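# Three arms load dated cartons into a flow lane

## Task

Put every carton into the flow lane, sequenced by the date on each carton so that the oldest date sits at the lane's front end, and leave it that way once the robots let go.

## Robot and tools

Robots: three identical i2rt Big YAM arms, arm1, arm2 and arm3. Each has six revolute joints, a two-finger gripper and a wrist camera (arm1_cam_wrist, arm2_cam_wrist, arm3_cam_wrist). Two fixed room cameras, cam_a and cam_b, also give views. All images are 896x504 pixels. Feet in the scene frame (m): arm1 at x=-1.399 y=-0.834 z=+0.768, quat_wxyz (+0.518, +0.002, +0.002, -0.855); arm2 at x=-0.549 y=-0.349 z=+0.753, (+0.266, -0.006, +0.004, +0.964); arm3 at x=+0.555 y=+0.297 z=+0.850, (+0.406, +0.001, +0.000, -0.914). Each foot faces its own +x. The table tops under them are at z=+0.720. A hand reaches roughly 1.0 m from the joint1 axis.

Frame: one shared scene frame, origin on the floor, +z up, metres. The hand point lies between the finger pads, about 1 cm short of the tips. Fingers point along the hand's +z; they open and close along its y. hand_target is the hand pose matching the joint targets currently held.

move: one action for any of the arms, plus images. Arguments arm1, arm2, arm3 (each optional; an arm left out gets no new command and keeps pushing toward old targets) and cameras. Inside an arm's object:
- joints: absolute targets keyed by name. joint1_rad -2.879..2.879 (base yaw, positive counter-clockwise from above, 0 = along the foot's +x); joint2_rad 0..3.141 (shoulder, 0 = upper arm back and about level, positive lifts then brings it forward); joint3_rad 0..3.019 (elbow, 0 = folded); joint4_rad -1.692..1.57 (hand pitch, positive tips fingers up); joint5_rad -1.57..1.57 (sideways hand swing, positive to the arm's right); joint6_rad -2.094..2.094 (roll, positive clockwise viewed from behind). Radians. Done tolerances: ±0.045, ±0.14, ±0.09, ±0.055, ±0.03, ±0.035. gripper_m is the fingertip gap in metres, 0..0.093, ±0.003.
- target: a list of seven numbers, an absolute hand pose [x, y, z, qw, qx, qy, qz] in the scene frame (metres, unit quaternion w first), as printed on the hand line. The hand moves in a straight line from hand_target toward it. When target is given, joints may carry only gripper_m.
- speed: peak path speed, 0.002..0.5 m/s, default 0.25; only allowed with target. Rotation is capped at twice that value in rad/s.
All motions in one action start together; all hand paths finish together, paced by the slowest. Paths last 0.5 to 10 s and are cut off at 10 s; an action never exceeds 15 s. Each control step clamps the commanded pose to within 100 mm and 20 degrees of the measured hand, then solves damped IK (position preferred). Expect errors of a centimetre or more, lag, overshoot of speed near full stretch, and wide swings for joint moves. Paths ignore obstacles and other arms. Out-of-range values are refused; unknown keys make the call invalid. After a refused call, or a stop that interrupts one, the remaining move, wait and finished_scene calls in that reply are skipped.
cameras: a list of names from arm1_cam_wrist, arm2_cam_wrist, arm3_cam_wrist, cam_a, cam_b, or ["all"] (also the default); [] gives none. A move with no arm returns full state and images.

wait: seconds (0 to 10) and optional cameras; commands nothing, returns state like an empty move.
zoom_image: camera and region [x0, y0, x1, y1] in pixels from the top-left, at most 504 by 504; only cameras in the latest images can be zoomed.
read_manual: section "licences"; returns licence text only.
finished_scene: scene, the current scene's number; ends it irreversibly. The goal must hold with the robots hands-off.

Reading results: pictures lists the image order. A robot under "as last shown" was not commanded; its status lines say "not commanded". The move line names each arm sent motion with "done" or its worst status. Statuses: off_target (stopped short, may still push); time_out (each joint is re-targeted near where it stood and keeps pushing; on_its_own lists joints still moving; send the reported position to relax; a loaded joint may sag); not_followed (self/arm collision check blocked it; "joint command not followed" or "pose unreachable"; the arm may keep trying until given new targets); limit_stop_at_motor_heat (resend the target). In on_its_own, "held at" is a target, not a reading. Joint velocities are rad/s (gripper m/s); "within noise" means stationary. Joint torques are in joint order, positive toward larger angles, offset and noisy; entries 3 and 4 wrap past ±28 N m. Printed hand poses get less accurate at long reach.

Gripper: closed on nothing reads 0.000 to 0.003. On a rigid part at full force it reads up to 0.005 below the part width (some grippers up to 0.002 above). Commanding slightly under the first-contact reading gives a light hold; about 0.005 m under gives full force (roughly 50 to 64 N per pad). Soft items get crushed more by smaller targets. Open well above the reading to release.

Camera calibration (K, distortion, T_world_to_cam) is supplied per camera; room cameras may be off by up to 2.3 degrees and 9 mm, wrist camera poses depend on joint readings. Results list cameras whose numbers changed.

Hazards: never squeeze or ram one arm against another, including closing a gripper on another arm's fingers; the collision check can be too late and ignores fingers, gripper housings and wrist cameras. Arms push on contact without stopping. Avoid drops, releasing moving cartons, slams and knocking anything off the work area or to the floor. Loose objects may get an occasional nudge. Sustained pushing, holding loads or stretched poses heat motors: MOTOR HOT appears at 85 °C, and at 100 °C an OVER-TEMPERATURE FAULT drops the arm for 30 to 60 s or more. The scene keeps running while you think, holding the last commands.

Each tool is called as name(argument=value, ...) on one line, values as JSON.

## Session

move()

Scene clock: 0.00 s.
Joint torques (N m): no reading
Heat: arm1: hottest joint1_rad 39 °C; arm2: hottest joint2_rad 40 °C; arm3: hottest joint1_rad 35 °C.
Joint velocities: within noise
arm1.joint_positions: joint1_rad=+0.194 joint2_rad=+0.304 joint3_rad=+1.546 joint4_rad=-1.590 joint5_rad=-0.074 joint6_rad=+0.225 gripper_m=+0.09396
arm1.joint_status: not commanded
arm1.hand: x=-1.3980 y=-0.8742 z=+1.3539 quat_wxyz=(-0.413, -0.697, -0.432, +0.395) (m; scene frame)
arm1.hand_target: x=-1.3971 y=-0.8712 z=+1.3606 quat_wxyz=(-0.419, -0.692, -0.430, +0.401) (m; scene frame)
arm1.hand_status: not commanded
arm2.joint_positions: joint1_rad=+0.324 joint2_rad=+0.267 joint3_rad=+1.656 joint4_rad=-1.577 joint5_rad=-0.025 joint6_rad=+0.557 gripper_m=+0.09396
arm2.joint_status: not commanded
arm2.hand: x=-0.5408 y=-0.3488 z=+1.3788 quat_wxyz=(+0.121, +0.719, -0.287, -0.622) (m; scene frame)
arm2.hand_target: x=-0.5353 y=-0.3500 z=+1.3818 quat_wxyz=(+0.122, +0.714, -0.285, -0.628) (m; scene frame)
arm2.hand_status: not commanded
arm3.joint_positions: joint1_rad=+0.466 joint2_rad=+0.542 joint3_rad=+1.486 joint4_rad=-1.413 joint5_rad=-0.179 joint6_rad=-0.503 gripper_m=+0.09396
arm3.joint_status: not commanded
arm3.hand: x=+0.5364 y=+0.1220 z=+1.4334 quat_wxyz=(-0.274, -0.490, -0.695, +0.450) (m; scene frame)
arm3.hand_target: x=+0.5374 y=+0.1259 z=+1.4420 quat_wxyz=(-0.277, -0.485, -0.691, +0.459) (m; scene frame)
arm3.hand_status: not commanded
pictures: arm1_cam_wrist, arm2_cam_wrist, arm3_cam_wrist, cam_a, cam_b

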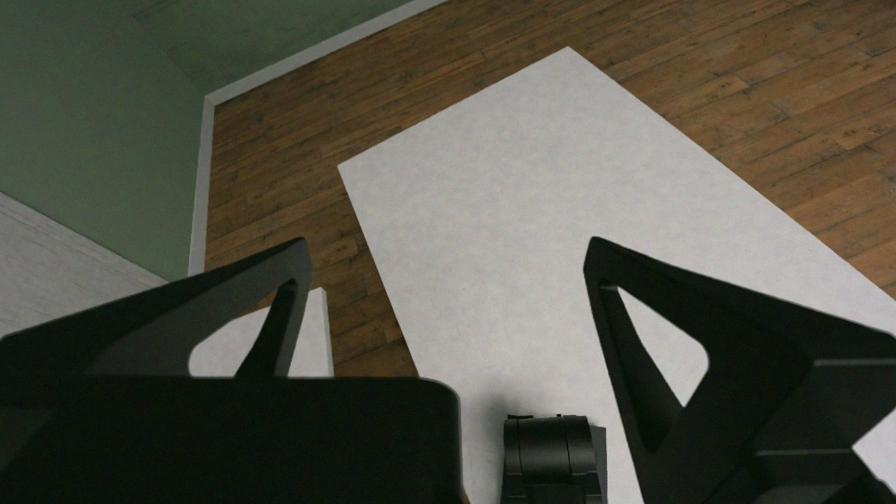

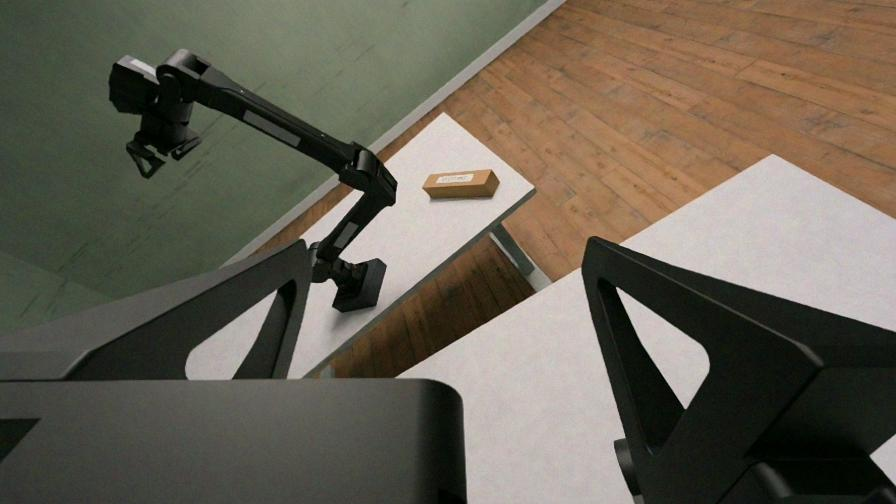

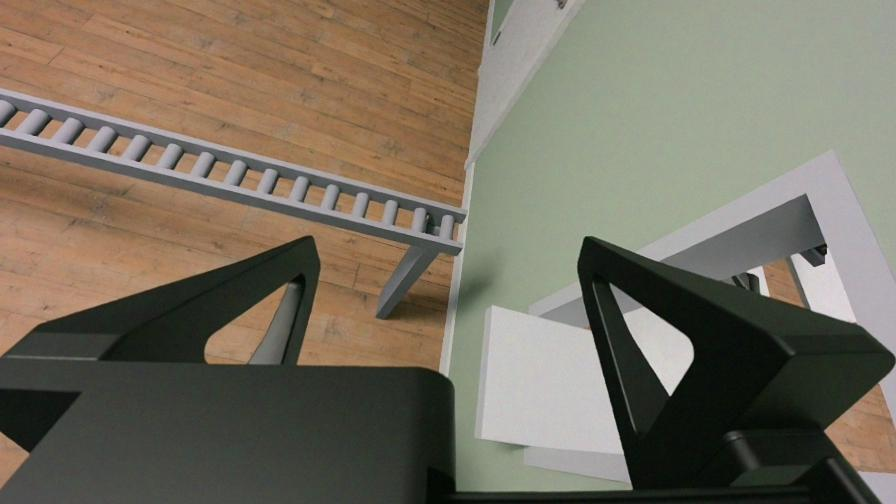

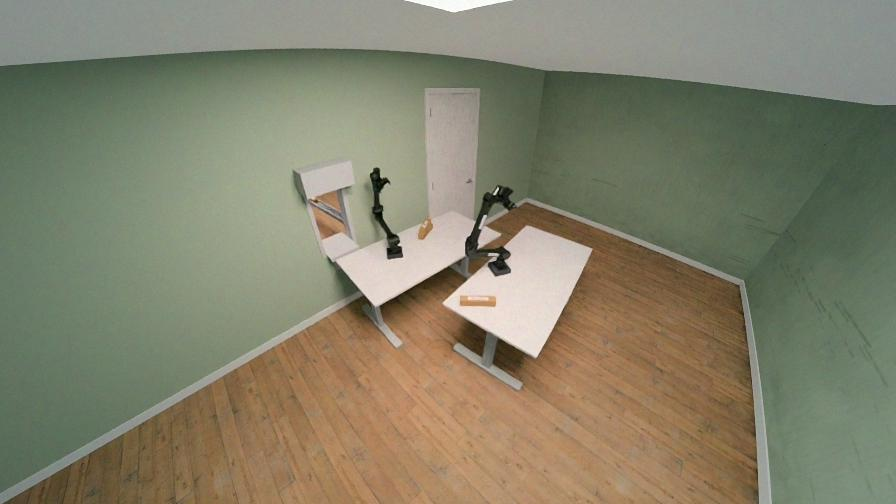

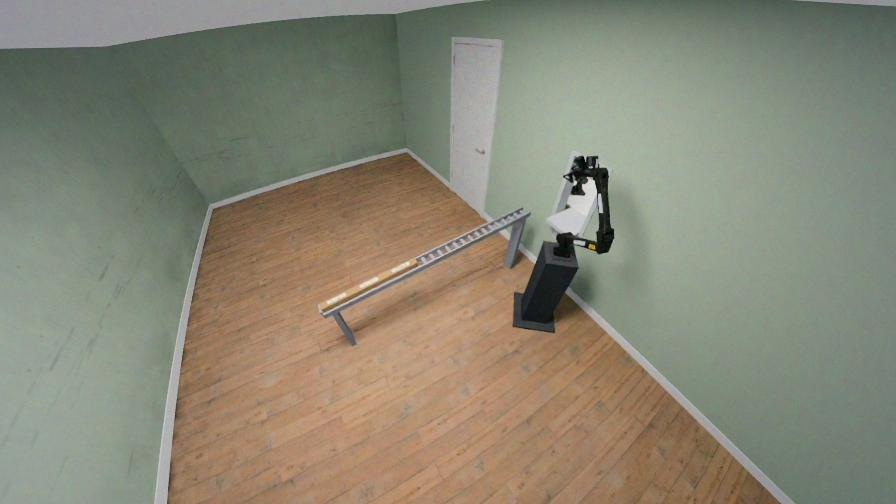

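zoom_image(camera="cam_a", region=[280, 150, 600, 400])

zoom_image(camera="cam_b", region=[300, 140, 640, 360])

zoom_image(camera="arm2_cam_wrist", region=[400, 150, 540, 220])

zoom_image(camera="cam_a", region=[440, 280, 520, 320])

zoom_image(camera="cam_b", region=[310, 240, 440, 330])

zoom_image(camera="arm3_cam_wrist", region=[440, 140, 896, 504])

Scaled by 1.575 from the camera's 896x504 image, which has a finer 1280x720 frame.

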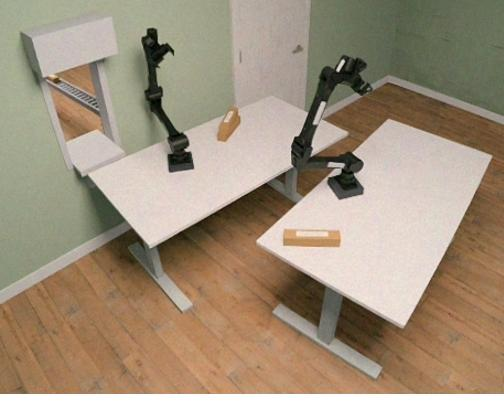

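Scaled by 1.482 from the camera's 896x504 image, which has a finer 1280x720 frame.

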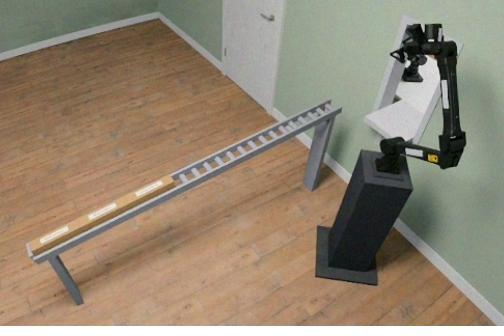

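Scaled by 3.600 from the camera's 896x504 image, which has a finer 1280x720 frame.

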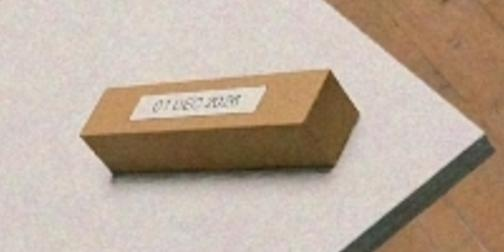

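Scaled by 6.300 from the camera's 896x504 image, which has a finer 1280x720 frame.

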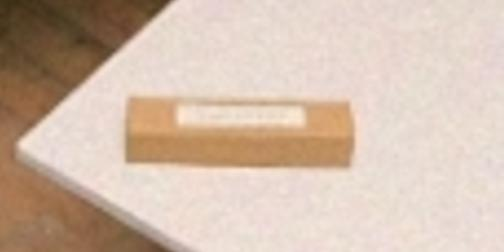

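Scaled by 3.877 from the camera's 896x504 image, which has a finer 1280x720 frame.

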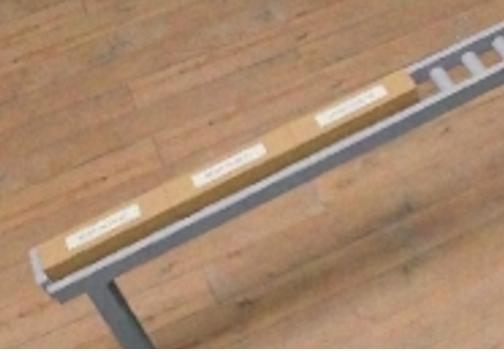

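Scaled by 1.105 from the camera's 896x504 image, which has a finer 1280x720 frame.

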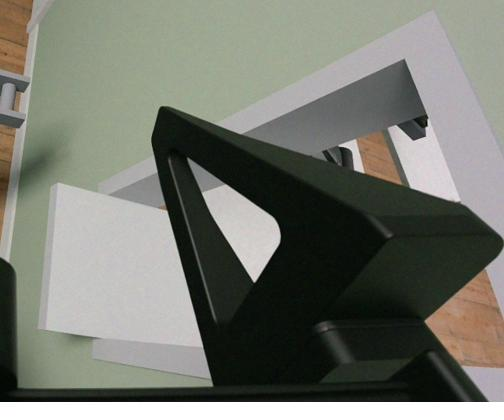

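zoom_image(camera="cam_a", region=[400, 205, 450, 245])

zoom_image(camera="cam_a", region=[285, 150, 375, 270])

zoom_image(camera="cam_b", region=[520, 140, 620, 260])

zoom_image(camera="arm3_cam_wrist", region=[0, 60, 490, 340])

Scaled by 10.080 from the camera's 896x504 image, which has a finer 1280x720 frame.

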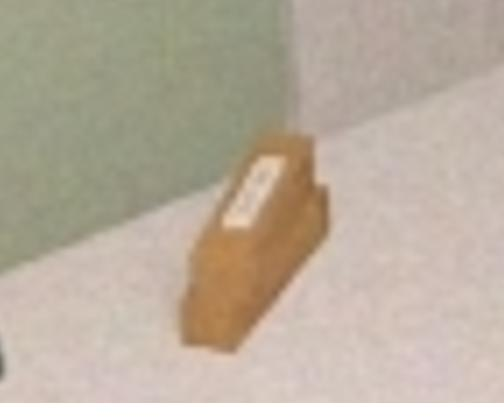

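Scaled by 4.200 from the camera's 896x504 image, which has a finer 1280x720 frame.

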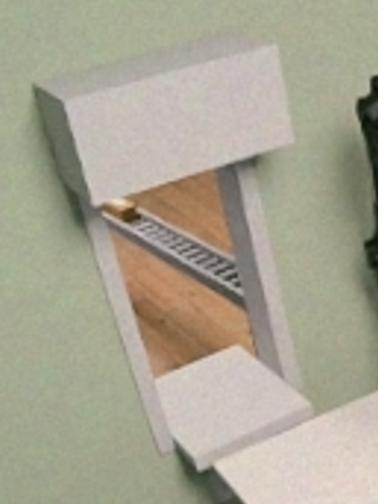

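Scaled by 4.200 from the camera's 896x504 image, which has a finer 1280x720 frame.

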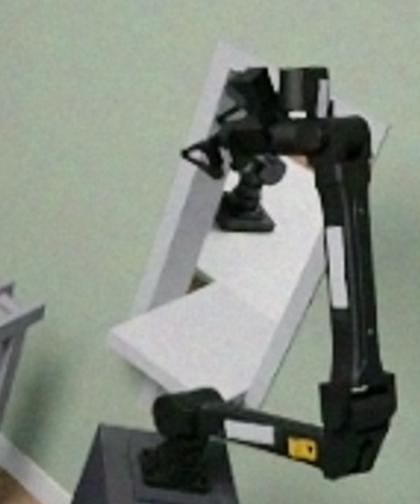

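Scaled by 1.029 from the camera's 896x504 image, which has a finer 1280x720 frame.

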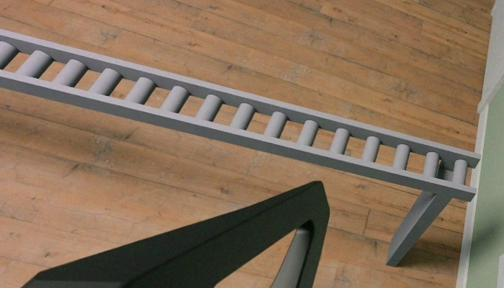

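move(arm1={"joints": {"joint2_rad": 1.22, "joint3_rad": 1.255, "joint4_rad": -1.082, "joint5_rad": 0, "joint6_rad": 0}}, arm2={"joints": {"joint2_rad": 1.129, "joint3_rad": 1.316, "joint4_rad": -1.234, "joint5_rad": 0, "joint6_rad": 0}}, arm3={"joints": {"joint2_rad": 2.1, "joint3_rad": 2.2, "joint4_rad": -0.3, "joint5_rad": 0, "joint6_rad": 0}})

Scene clock: 179.63 s.
Joint torques (N m): arm1=[0.67 -10.17 11.32 1.47 0.16 -0.06] | arm2=[-0.03 -5.6 11.26 1.83 0.05 -0.12] | arm3=[-0.15 -28.63 16.65 2.32 0.12 0.14]
Heat: arm1: hottest joint1_rad 39 °C; arm2: hottest joint2_rad 41 °C; arm3: hottest joint3_rad 37 °C.
move: arm1 done; arm2 done; arm3 done
Joint velocities: within noise
arm1.joint_positions: joint1_rad=+0.194 joint2_rad=+1.218 joint3_rad=+1.234 joint4_rad=-1.098 joint5_rad=-0.002 joint6_rad=+0.009 gripper_m=+0.09396
arm1.joint_status: all done
arm1.hand: x=-1.5277 y=-1.2690 z=+1.0635 quat_wxyz=(-0.145, -0.780, -0.578, +0.190) (m; scene frame)
arm1.hand_target: x=-1.5303 y=-1.2767 z=+1.0747 quat_wxyz=(-0.153, -0.775, -0.578, +0.205) (m; scene frame)
arm1.hand_status: not commanded
arm2.joint_positions: joint1_rad=+0.324 joint2_rad=+1.119 joint3_rad=+1.311 joint4_rad=-1.246 joint5_rad=-0.002 joint6_rad=+0.011 gripper_m=+0.09397
arm2.joint_status: all done
arm2.hand: x=-0.9566 y=-0.2564 z=+1.1082 quat_wxyz=(-0.020, +0.962, -0.110, -0.249) (m; scene frame)
arm2.hand_target: x=-0.9618 y=-0.2549 z=+1.1080 quat_wxyz=(-0.023, +0.962, -0.105, -0.252) (m; scene frame)
arm2.hand_status: not commanded
arm3.joint_positions: joint1_rad=+0.466 joint2_rad=+2.085 joint3_rad=+2.159 joint4_rad=-0.311 joint5_rad=-0.003 joint6_rad=-0.008 gripper_m=+0.09397
arm3.joint_status: all done
arm3.hand: x=+0.3181 y=-0.5579 z=+1.2468 quat_wxyz=(-0.374, -0.623, -0.479, +0.492) (m; scene frame)
arm3.hand_target: x=+0.3161 y=-0.5633 z=+1.2614 quat_wxyz=(-0.384, -0.616, -0.469, +0.503) (m; scene frame)
arm3.hand_status: not commanded
pictures: arm1_cam_wrist, arm2_cam_wrist, arm3_cam_wrist, cam_a, cam_b
camera_calibration:
arm1_cam_wrist: T_world_to_cam=[[-0.96076, 0.276143, -0.0261674, -1.08616], [0.26622, 0.944483, 0.192558, 1.39821], [0.0778882, 0.178036, -0.980937, 1.5117], [0, 0, 0, 1]] pos_world=[-1.53351, -1.28979, 1.18522]
arm2_cam_wrist: T_world_to_cam=[[0.22404, 0.974576, -0.0027748, 0.465305], [0.970159, -0.222752, 0.0957728, 0.772857], [0.0927198, -0.024149, -0.995399, 1.30847], [0, 0, 0, 1]] pos_world=[-0.975363, -0.249721, 1.22972]
arm3_cam_wrist: T_world_to_cam=[[-0.964884, 0.262463, -0.0105545, 0.467356], [0.20811, 0.739318, -0.64039, 1.14656], [-0.160276, -0.620099, -0.767977, 0.785605], [0, 0, 0, 1]] pos_world=[0.338246, -0.483185, 1.34251]

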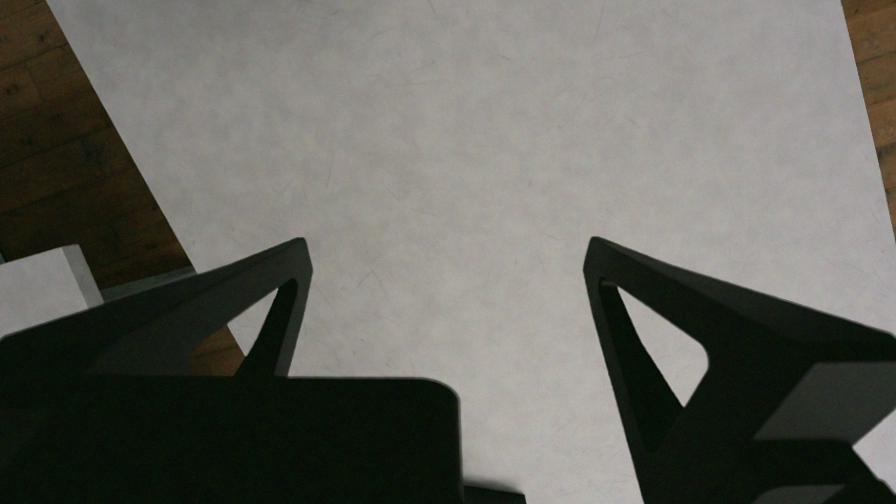

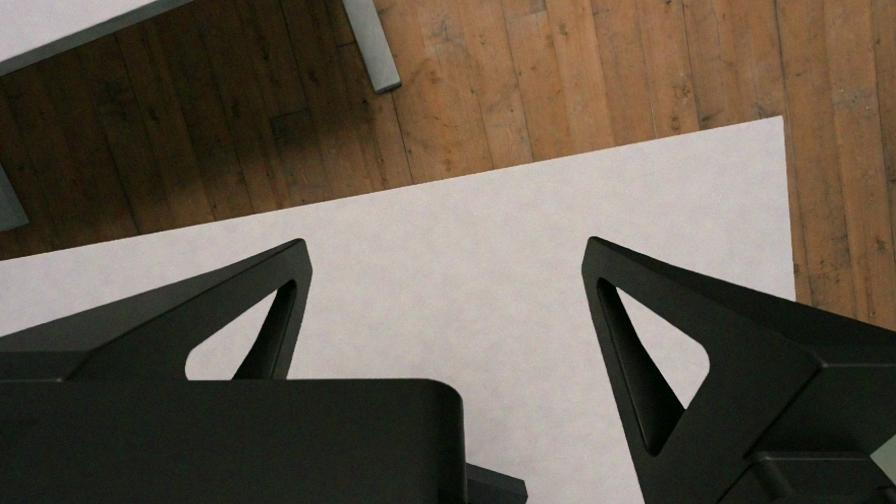

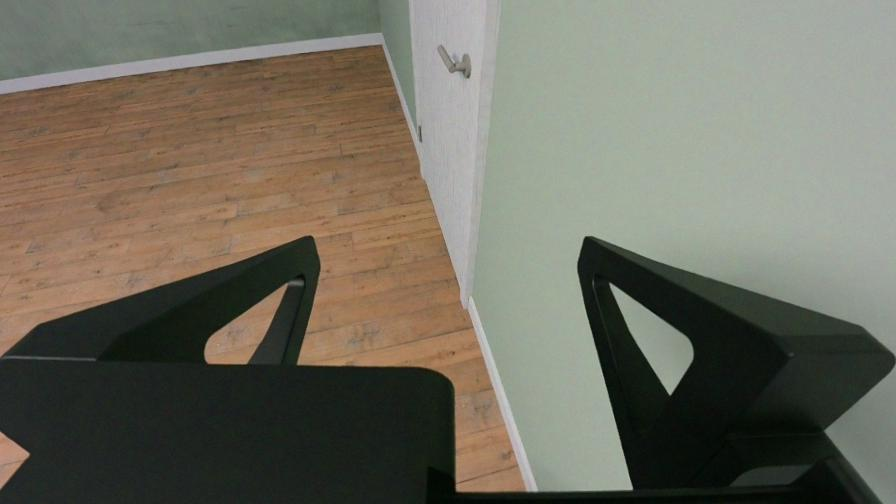

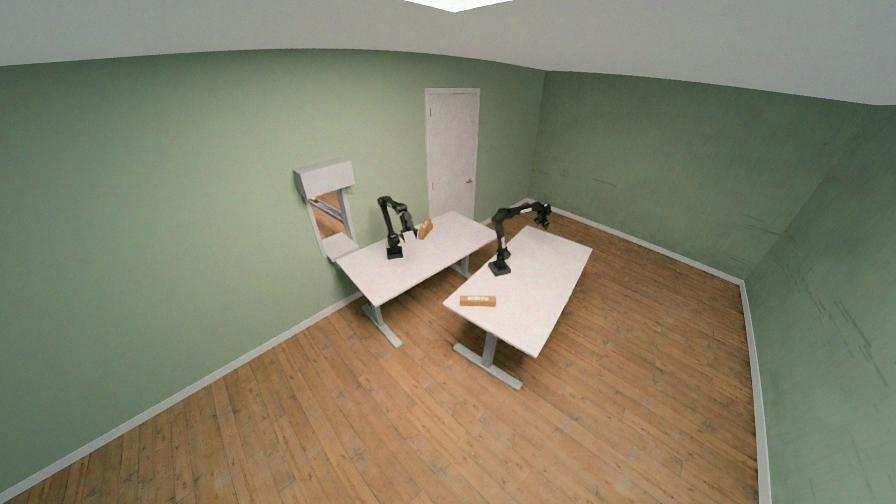

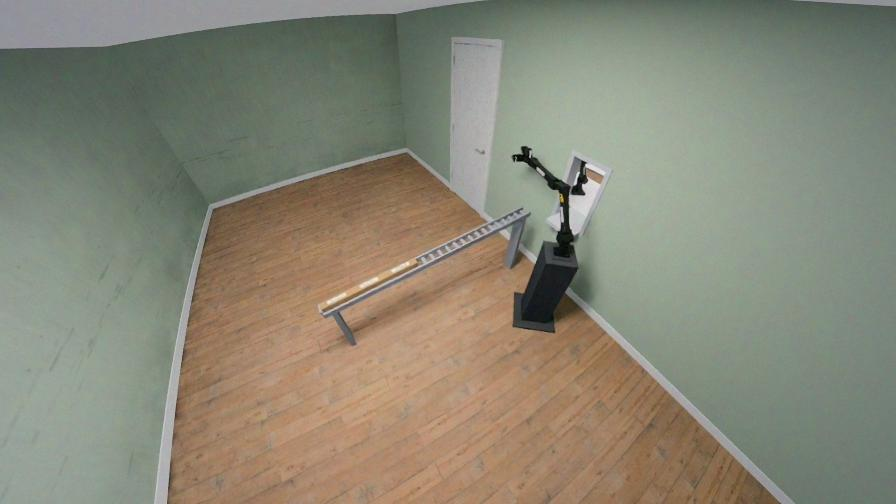

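move(arm1={"joints": {"joint1_rad": -2.36}}, arm2={"joints": {"joint1_rad": 2.2375}}, arm3={"joints": {"joint1_rad": 1.815}})

Scene clock: 183.47 s.
Joint torques (N m): arm1=[-0.21 -11.46 11.34 1.07 0.04 -0.04] | arm2=[0.5 -6.71 11.25 1.57 0.01 -0.11] | arm3=[0.15 -29.98 16.65 2.25 0.11 0.11]
Heat: arm1: hottest joint1_rad 39 °C; arm2: hottest joint2_rad 41 °C; arm3: hottest joint3_rad 38 °C.
move: arm1 done; arm2 done; arm3 done
Joint velocities: within noise
arm1.joint_positions: joint1_rad=-2.348 joint2_rad=+1.234 joint3_rad=+1.234 joint4_rad=-1.086 joint5_rad=+0.001 joint6_rad=+0.008 gripper_m=+0.09400
arm1.joint_status: all done
arm1.hand: x=-1.5393 y=-0.4003 z=+1.0626 quat_wxyz=(+0.144, -0.782, +0.574, +0.195) (m; scene frame)
arm1.hand_target: x=-1.5349 y=-0.3959 z=+1.0794 quat_wxyz=(+0.156, -0.777, +0.572, +0.209) (m; scene frame)
arm1.hand_status: not commanded
arm2.joint_positions: joint1_rad=+2.229 joint2_rad=+1.132 joint3_rad=+1.311 joint4_rad=-1.240 joint5_rad=-0.001 joint6_rad=+0.009 gripper_m=+0.09399
arm2.joint_status: all done
arm2.hand: x=-0.5026 y=-0.7604 z=+1.1139 quat_wxyz=(+0.197, +0.645, +0.719, -0.167) (m; scene frame)
arm2.hand_target: x=-0.4993 y=-0.7612 z=+1.1182 quat_wxyz=(+0.201, +0.638, +0.723, -0.172) (m; scene frame)
arm2.hand_status: not commanded
arm3.joint_positions: joint1_rad=+1.815 joint2_rad=+2.098 joint3_rad=+2.159 joint4_rad=-0.311 joint5_rad=-0.002 joint6_rad=-0.005 gripper_m=+0.09398
arm3.joint_status: all done
arm3.hand: x=+1.3396 y=-0.1218 z=+1.2375 quat_wxyz=(-0.596, -0.189, -0.766, +0.149) (m; scene frame)
arm3.hand_target: x=+1.3410 y=-0.1237 z=+1.2636 quat_wxyz=(-0.615, -0.188, -0.750, +0.153) (m; scene frame)
arm3.hand_status: not commanded
pictures: arm1_cam_wrist, arm2_cam_wrist, arm3_cam_wrist, cam_a, cam_b
camera_calibration:
arm1_cam_wrist: T_world_to_cam=[[0.94881, 0.315279, -0.0189319, 1.61012], [0.313144, -0.931174, 0.186697, -0.0912428], [0.0412329, -0.183069, -0.982235, 1.15746], [0, 0, 0, 1]] pos_world=[-1.54685, -0.380705, 1.18441]
arm2_cam_wrist: T_world_to_cam=[[-0.994058, -0.108849, 0.000183192, -0.584539], [-0.108496, 0.990966, 0.0788341, 0.619168], [-0.00876256, 0.0783458, -0.996888, 1.28844], [0, 0, 0, 1]] pos_world=[-0.502599, -0.778145, 1.23572]
arm3_cam_wrist: T_world_to_cam=[[-0.468664, -0.883291, -0.0123355, 0.536383], [-0.680932, 0.37012, -0.631935, 1.74102], [0.562748, -0.287765, -0.774923, 0.293042], [0, 0, 0, 1]] pos_world=[1.27199, -0.0862758, 1.33391]

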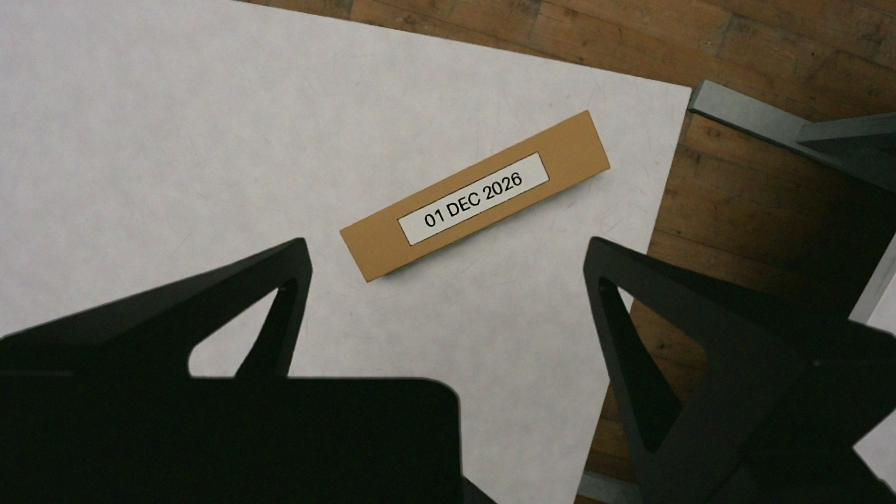

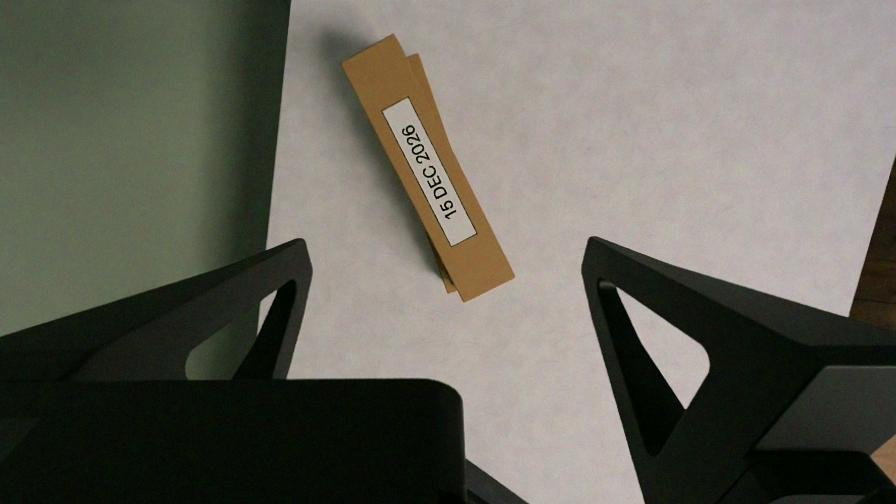

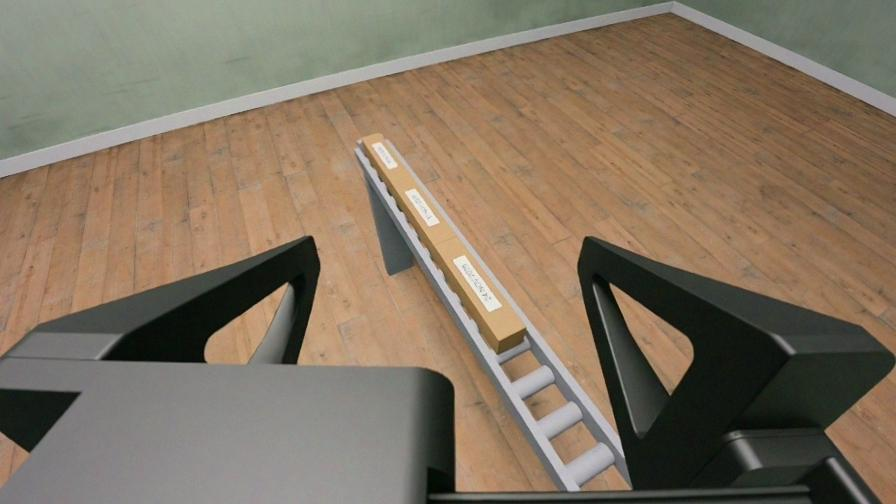

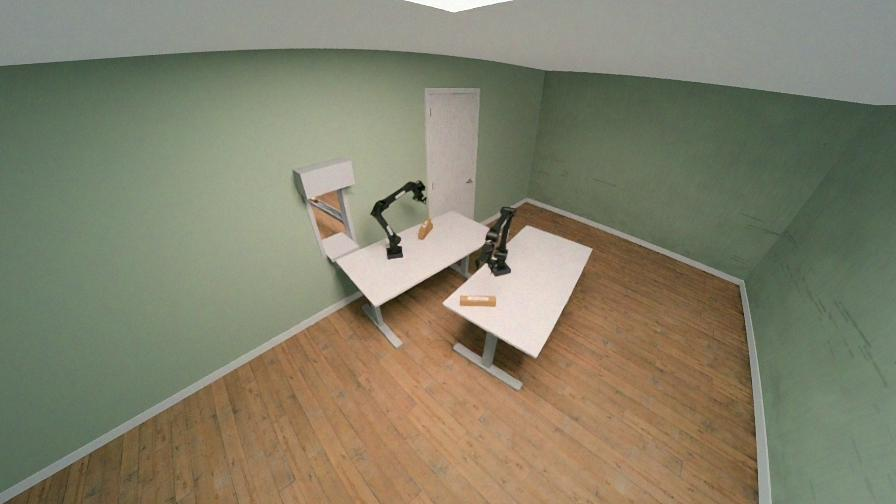

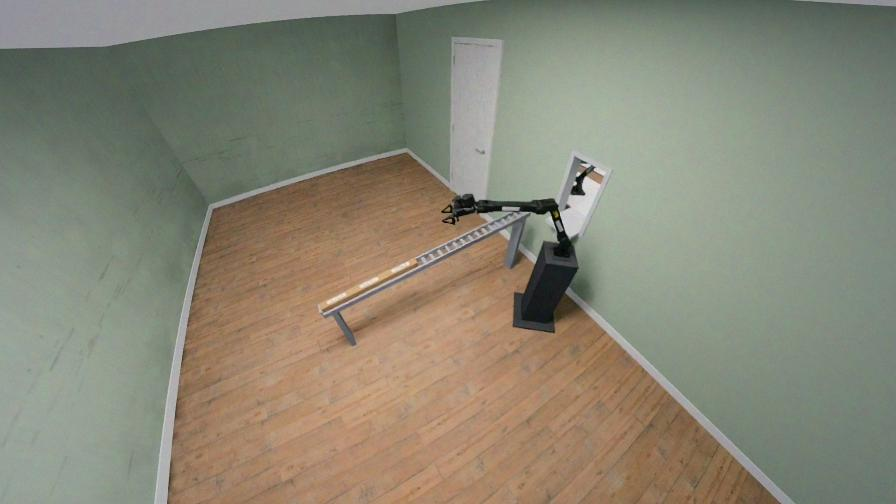

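zoom_image(camera="arm3_cam_wrist", region=[340, 120, 540, 360])

zoom_image(camera="arm3_cam_wrist", region=[360, 130, 450, 230])

zoom_image(camera="arm2_cam_wrist", region=[300, 20, 540, 320])

Scaled by 2.100 from the camera's 896x504 image, which has a finer 1280x720 frame.

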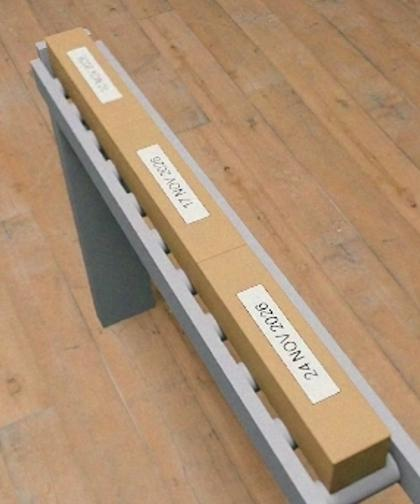

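Scaled by 5.040 from the camera's 896x504 image, which has a finer 1280x720 frame.

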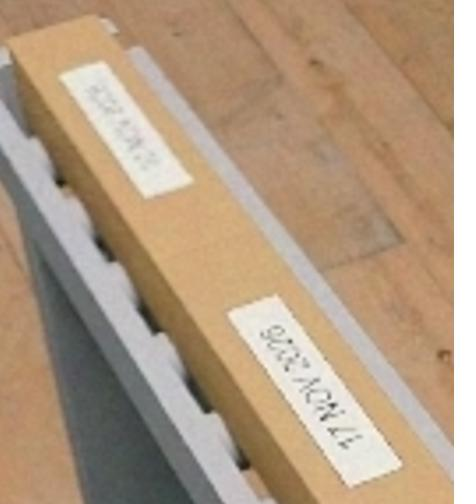

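Scaled by 1.680 from the camera's 896x504 image, which has a finer 1280x720 frame.

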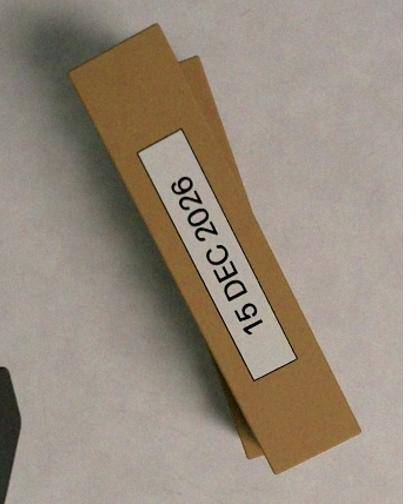

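move(arm1={"target": [-1.522, -0.399, 0.88, 0, -0.3762, 0.9265, 0], "speed": 0.3}, arm2={"joints": {"joint2_rad": 0.8, "joint3_rad": 1.2, "joint4_rad": -1.6}}, arm3={"joints": {"joint2_rad": 0.8, "joint3_rad": 1.2, "joint4_rad": -1.6}})

move(arm2={"joints": {"joint1_rad": -2.0}}, arm3={"joints": {"joint1_rad": -0.37}})

Scene clock: 274.87 s.
Joint torques (N m): arm1=[-0.38 -14.04 8.58 -0.23 0.08 0.17] | arm2=[0.5 -0.38 9.16 0.7 0.02 -0.11] | arm3=[0.15 -4.31 10.63 0.59 0.11 0.11]
Heat: arm1: hottest joint3_rad 45 °C; arm2: hottest joint3_rad 43 °C; arm3: hottest joint3_rad 47 °C.
move: arm1 done; arm2 done; arm3 done
Joint velocities: within noise
arm1.joint_positions: joint1_rad=-2.370 joint2_rad=+1.599 joint3_rad=+1.193 joint4_rad=-1.161 joint5_rad=-0.002 joint6_rad=+1.065 gripper_m=+0.09400
arm1.joint_status: not commanded
arm1.hand: x=-1.5282 y=-0.4012 z=+0.8799 quat_wxyz=(+0.001, -0.388, +0.922, +0.004) (m; scene frame)
arm1.hand_target: x=-1.5220 y=-0.3990 z=+0.8801 quat_wxyz=(+0.000, -0.376, +0.927, +0.000) (m; scene frame)
arm1.hand_status: done (0.007 m and 1.5 deg from the pose sent, 0.184 m and 68.7 deg at the start)
arm2.joint_positions: joint1_rad=+2.229 joint2_rad=+0.799 joint3_rad=+1.212 joint4_rad=-1.591 joint5_rad=-0.001 joint6_rad=+0.009 gripper_m=+0.09399
arm2.joint_status: all done
arm2.hand: x=-0.5227 y=-0.5935 z=+1.1315 quat_wxyz=(+0.154, +0.654, +0.729, -0.130) (m; scene frame)
arm2.hand_target: x=-0.5212 y=-0.5905 z=+1.1253 quat_wxyz=(+0.146, +0.649, +0.736, -0.123) (m; scene frame)
arm2.hand_status: not commanded
arm3.joint_positions: joint1_rad=+1.815 joint2_rad=+0.806 joint3_rad=+1.206 joint4_rad=-1.591 joint5_rad=-0.002 joint6_rad=-0.005 gripper_m=+0.09398
arm3.joint_status: all done
arm3.hand: x=+0.7757 y=+0.1790 z=+1.2214 quat_wxyz=(-0.184, -0.235, -0.953, +0.045) (m; scene frame)
arm3.hand_target: x=+0.7720 y=+0.1804 z=+1.2197 quat_wxyz=(-0.180, -0.239, -0.953, +0.044) (m; scene frame)
arm3.hand_status: not commanded
pictures: arm1_cam_wrist, arm2_cam_wrist, arm3_cam_wrist, cam_a, cam_b
camera_calibration:
arm1_cam_wrist: T_world_to_cam=[[0.717123, -0.696258, -0.0309908, 0.847127], [-0.531354, -0.57497, 0.622152, -1.59233], [-0.450997, -0.429692, -0.782283, -0.0497851], [0, 0, 0, 1]] pos_world=[-1.47604, -0.347117, 0.977981]
arm2_cam_wrist: T_world_to_cam=[[-0.993948, -0.10984, 0.00136542, -0.588242], [-0.10748, 0.975014, 0.194414, 0.310491], [-0.0226857, 0.19309, -0.980919, 1.33558], [0, 0, 0, 1]] pos_world=[-0.521012, -0.625232, 1.25053]
arm3_cam_wrist: T_world_to_cam=[[-0.477422, -0.878623, -0.00948196, 0.540053], [-0.850784, 0.459544, 0.254922, 0.268201], [-0.219623, 0.129773, -0.966915, 1.45112], [0, 0, 0, 1]] pos_world=[0.804713, 0.162938, 1.33986]

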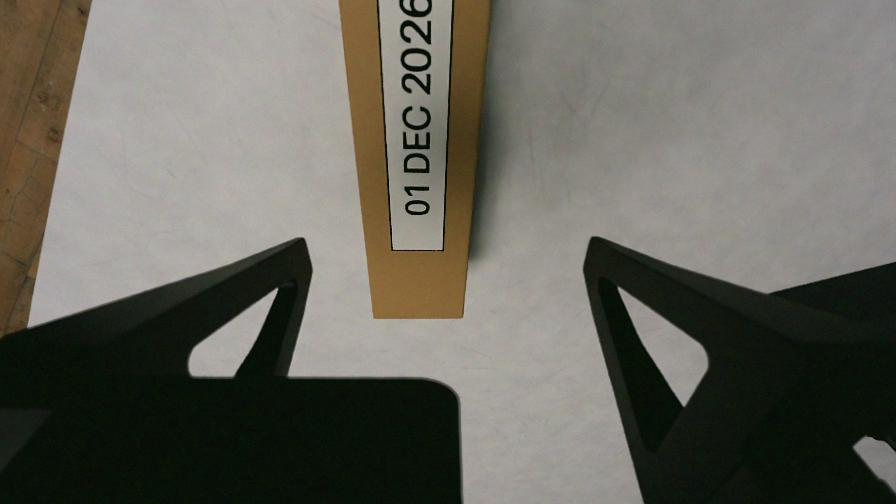

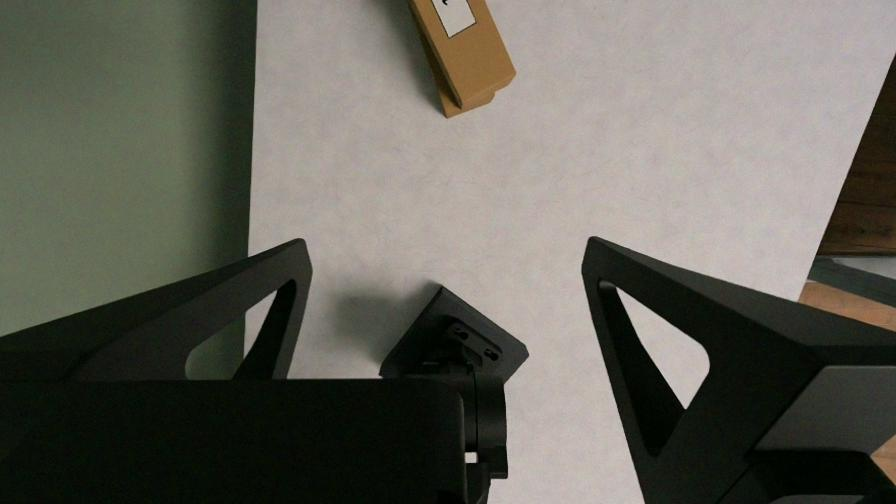

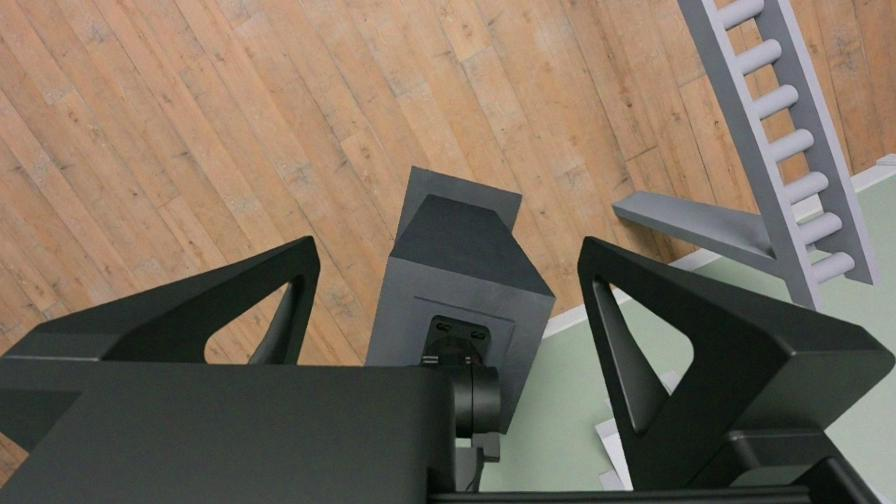

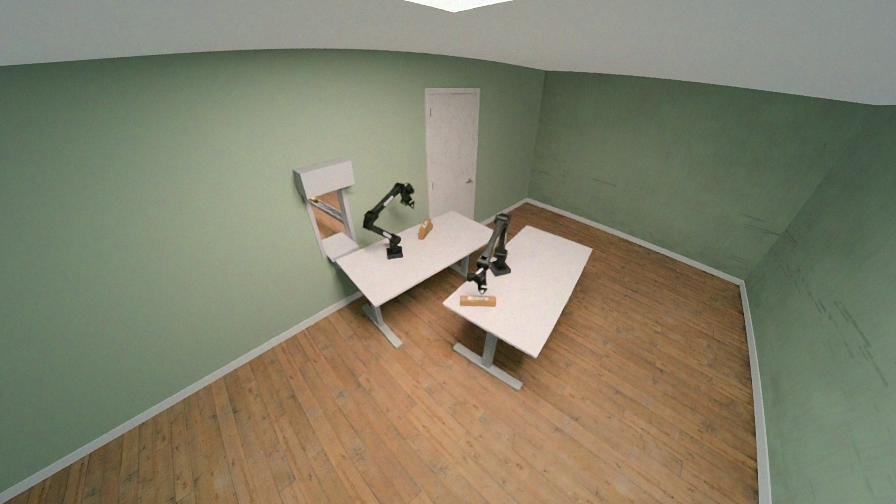

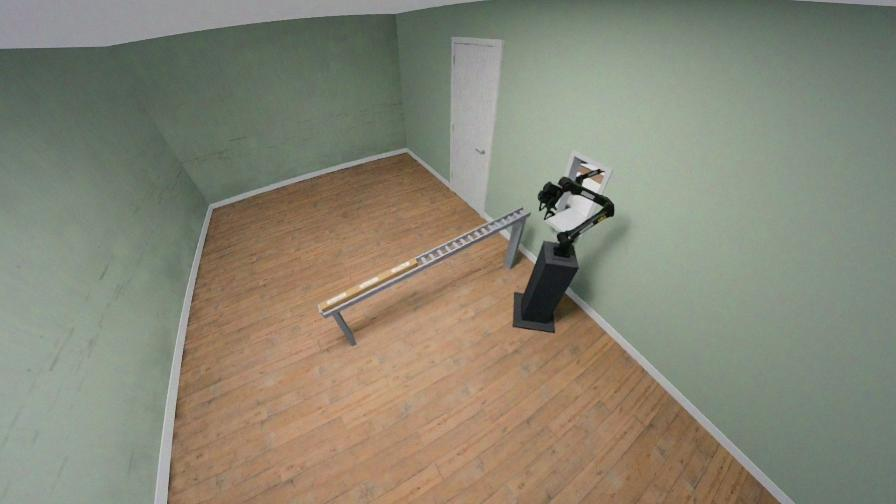

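Scene clock: 277.77 s.
Joint torques (N m): arm1=[-0.38 -14.04 8.59 -0.2 0.09 0.13] | arm2=[-0.73 -1.2 9.2 0.65 -0.02 -0.11] | arm3=[-0.73 -4.07 10.59 0.7 0.1 0.11]
Heat: arm1: hottest joint3_rad 44 °C; arm2: hottest joint3_rad 43 °C; arm3: hottest joint3_rad 46 °C.
move: arm2 done; arm3 done
Joint velocities: within noise
arm1: as last shown
arm1.joint_positions: joint1_rad=-2.370 joint2_rad=+1.599 joint3_rad=+1.193 joint4_rad=-1.161 joint5_rad=-0.002 joint6_rad=+1.066 gripper_m=+0.09400
arm1.hand: x=-1.5282 y=-0.4012 z=+0.8799 quat_wxyz=(+0.001, -0.387, +0.922, +0.004) (m; scene frame)
arm2.joint_positions: joint1_rad=-1.991 joint2_rad=+0.806 joint3_rad=+1.212 joint4_rad=-1.591 joint5_rad=+0.000 joint6_rad=+0.009 gripper_m=+0.09404
arm2.joint_status: all done
arm2.hand: x=-0.3455 y=-0.2004 z=+1.1271 quat_wxyz=(-0.185, +0.292, -0.937, -0.052) (m; scene frame)
arm2.hand_target: x=-0.3478 y=-0.2049 z=+1.1225 quat_wxyz=(-0.179, +0.293, -0.938, -0.048) (m; scene frame)
arm2.hand_status: not commanded
arm3.joint_positions: joint1_rad=-0.359 joint2_rad=+0.806 joint3_rad=+1.206 joint4_rad=-1.591 joint5_rad=-0.002 joint6_rad=-0.005 gripper_m=+0.09401
arm3.joint_status: all done
arm3.hand: x=+0.3304 y=+0.1820 z=+1.2205 quat_wxyz=(-0.045, -0.954, -0.235, +0.182) (m; scene frame)
arm3.hand_target: x=+0.3325 y=+0.1864 z=+1.2188 quat_wxyz=(-0.043, -0.956, -0.227, +0.178) (m; scene frame)
arm3.hand_status: not commanded
pictures: arm1_cam_wrist, arm2_cam_wrist, arm3_cam_wrist, cam_a, cam_b
camera_calibration:
arm1_cam_wrist: T_world_to_cam=[[0.716847, -0.696539, -0.031058, 0.846688], [-0.531551, -0.57479, 0.622149, -1.59256], [-0.451203, -0.429477, -0.782282, -0.0500149], [0, 0, 0, 1]] pos_world=[-1.47604, -0.347117, 0.977981]
arm2_cam_wrist: T_world_to_cam=[[0.566418, -0.823738, 0.0250247, 0.000463047], [-0.808299, -0.549368, 0.211771, -0.6201], [-0.160696, -0.140178, -0.976999, 1.14047], [0, 0, 0, 1]] pos_world=[-0.318219, -0.180412, 1.24555]
arm3_cam_wrist: T_world_to_cam=[[-0.452354, 0.891799, -0.00837433, -0.00176181], [0.860553, 0.438931, 0.258436, -0.677803], [0.234148, 0.109698, -0.965992, 1.20468], [0, 0, 0, 1]] pos_world=[0.300415, 0.16693, 1.33886]

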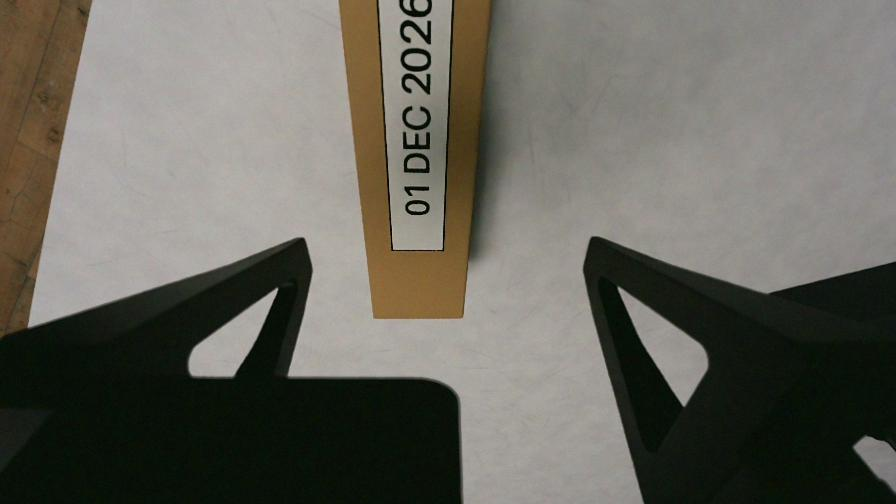

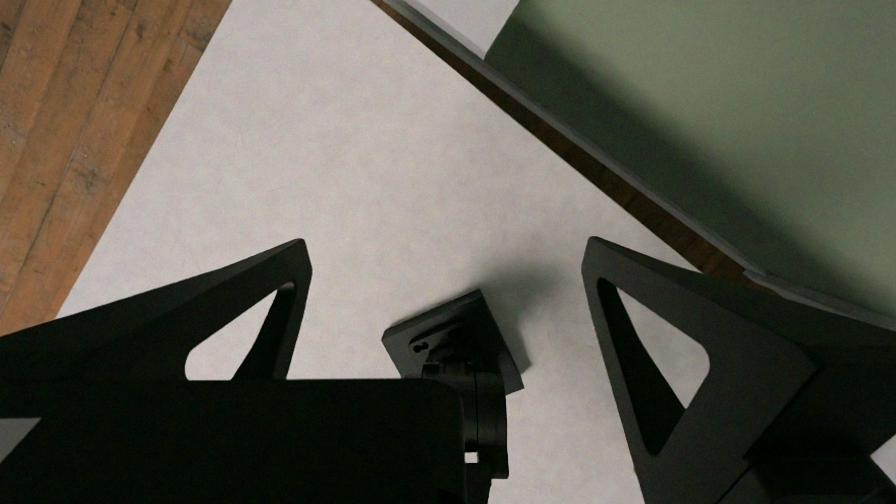

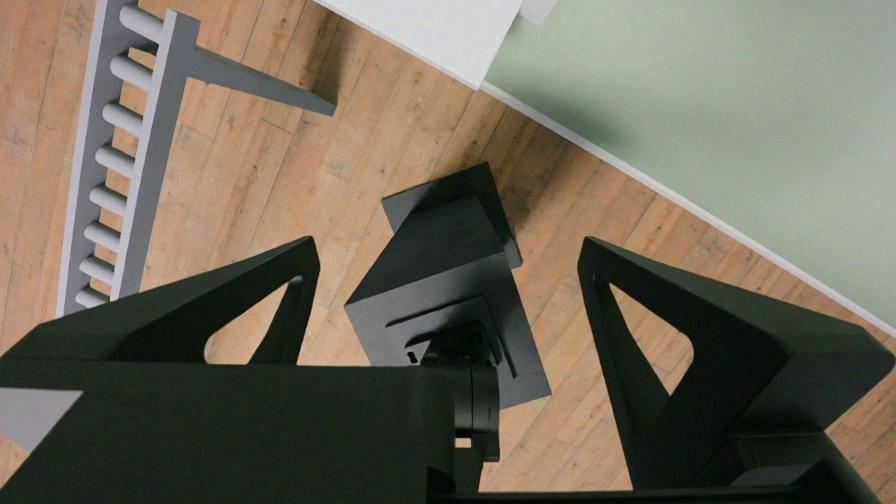

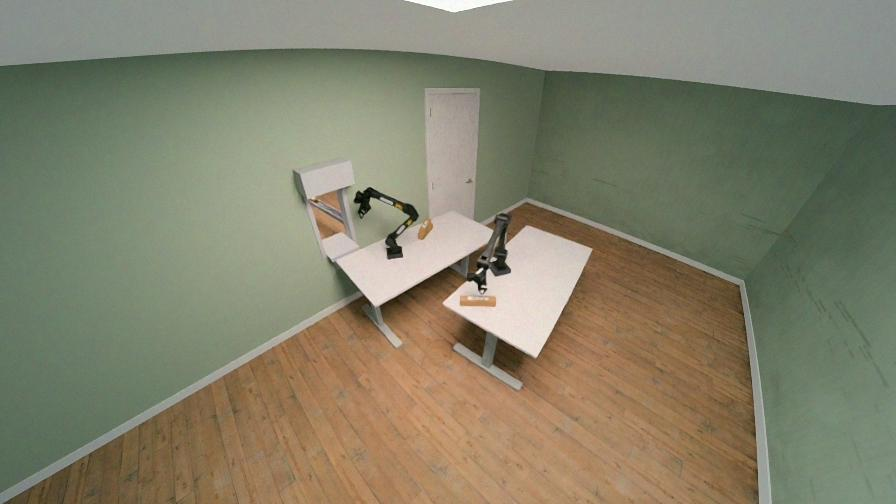

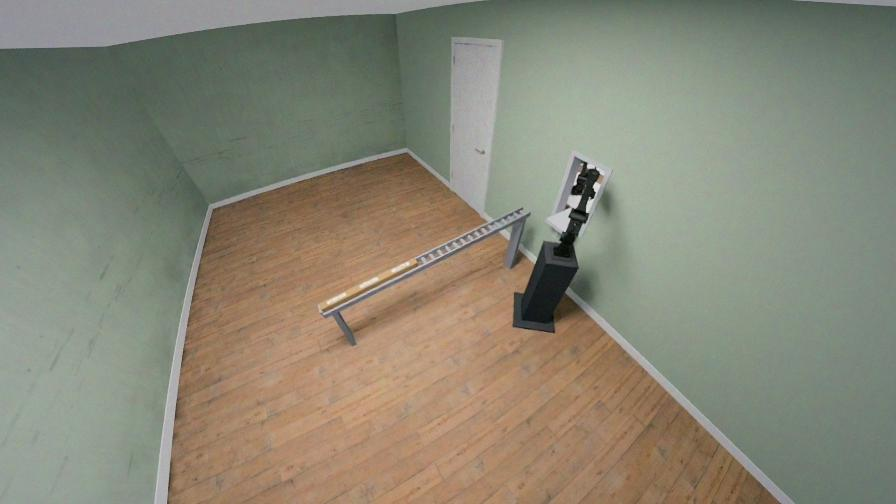

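zoom_image(camera="arm1_cam_wrist", region=[280, 0, 620, 340])

Scaled by 1.482 from the camera's 896x504 image, which has a finer 1280x720 frame.

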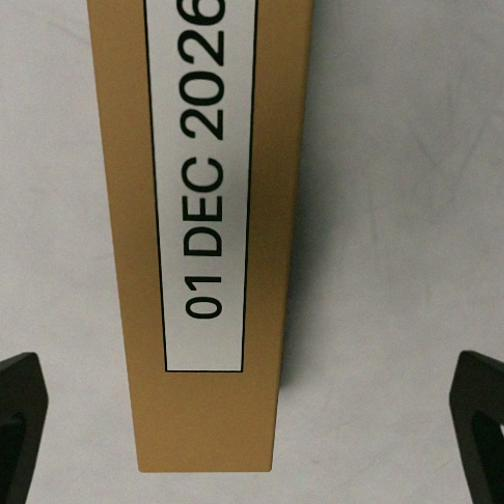

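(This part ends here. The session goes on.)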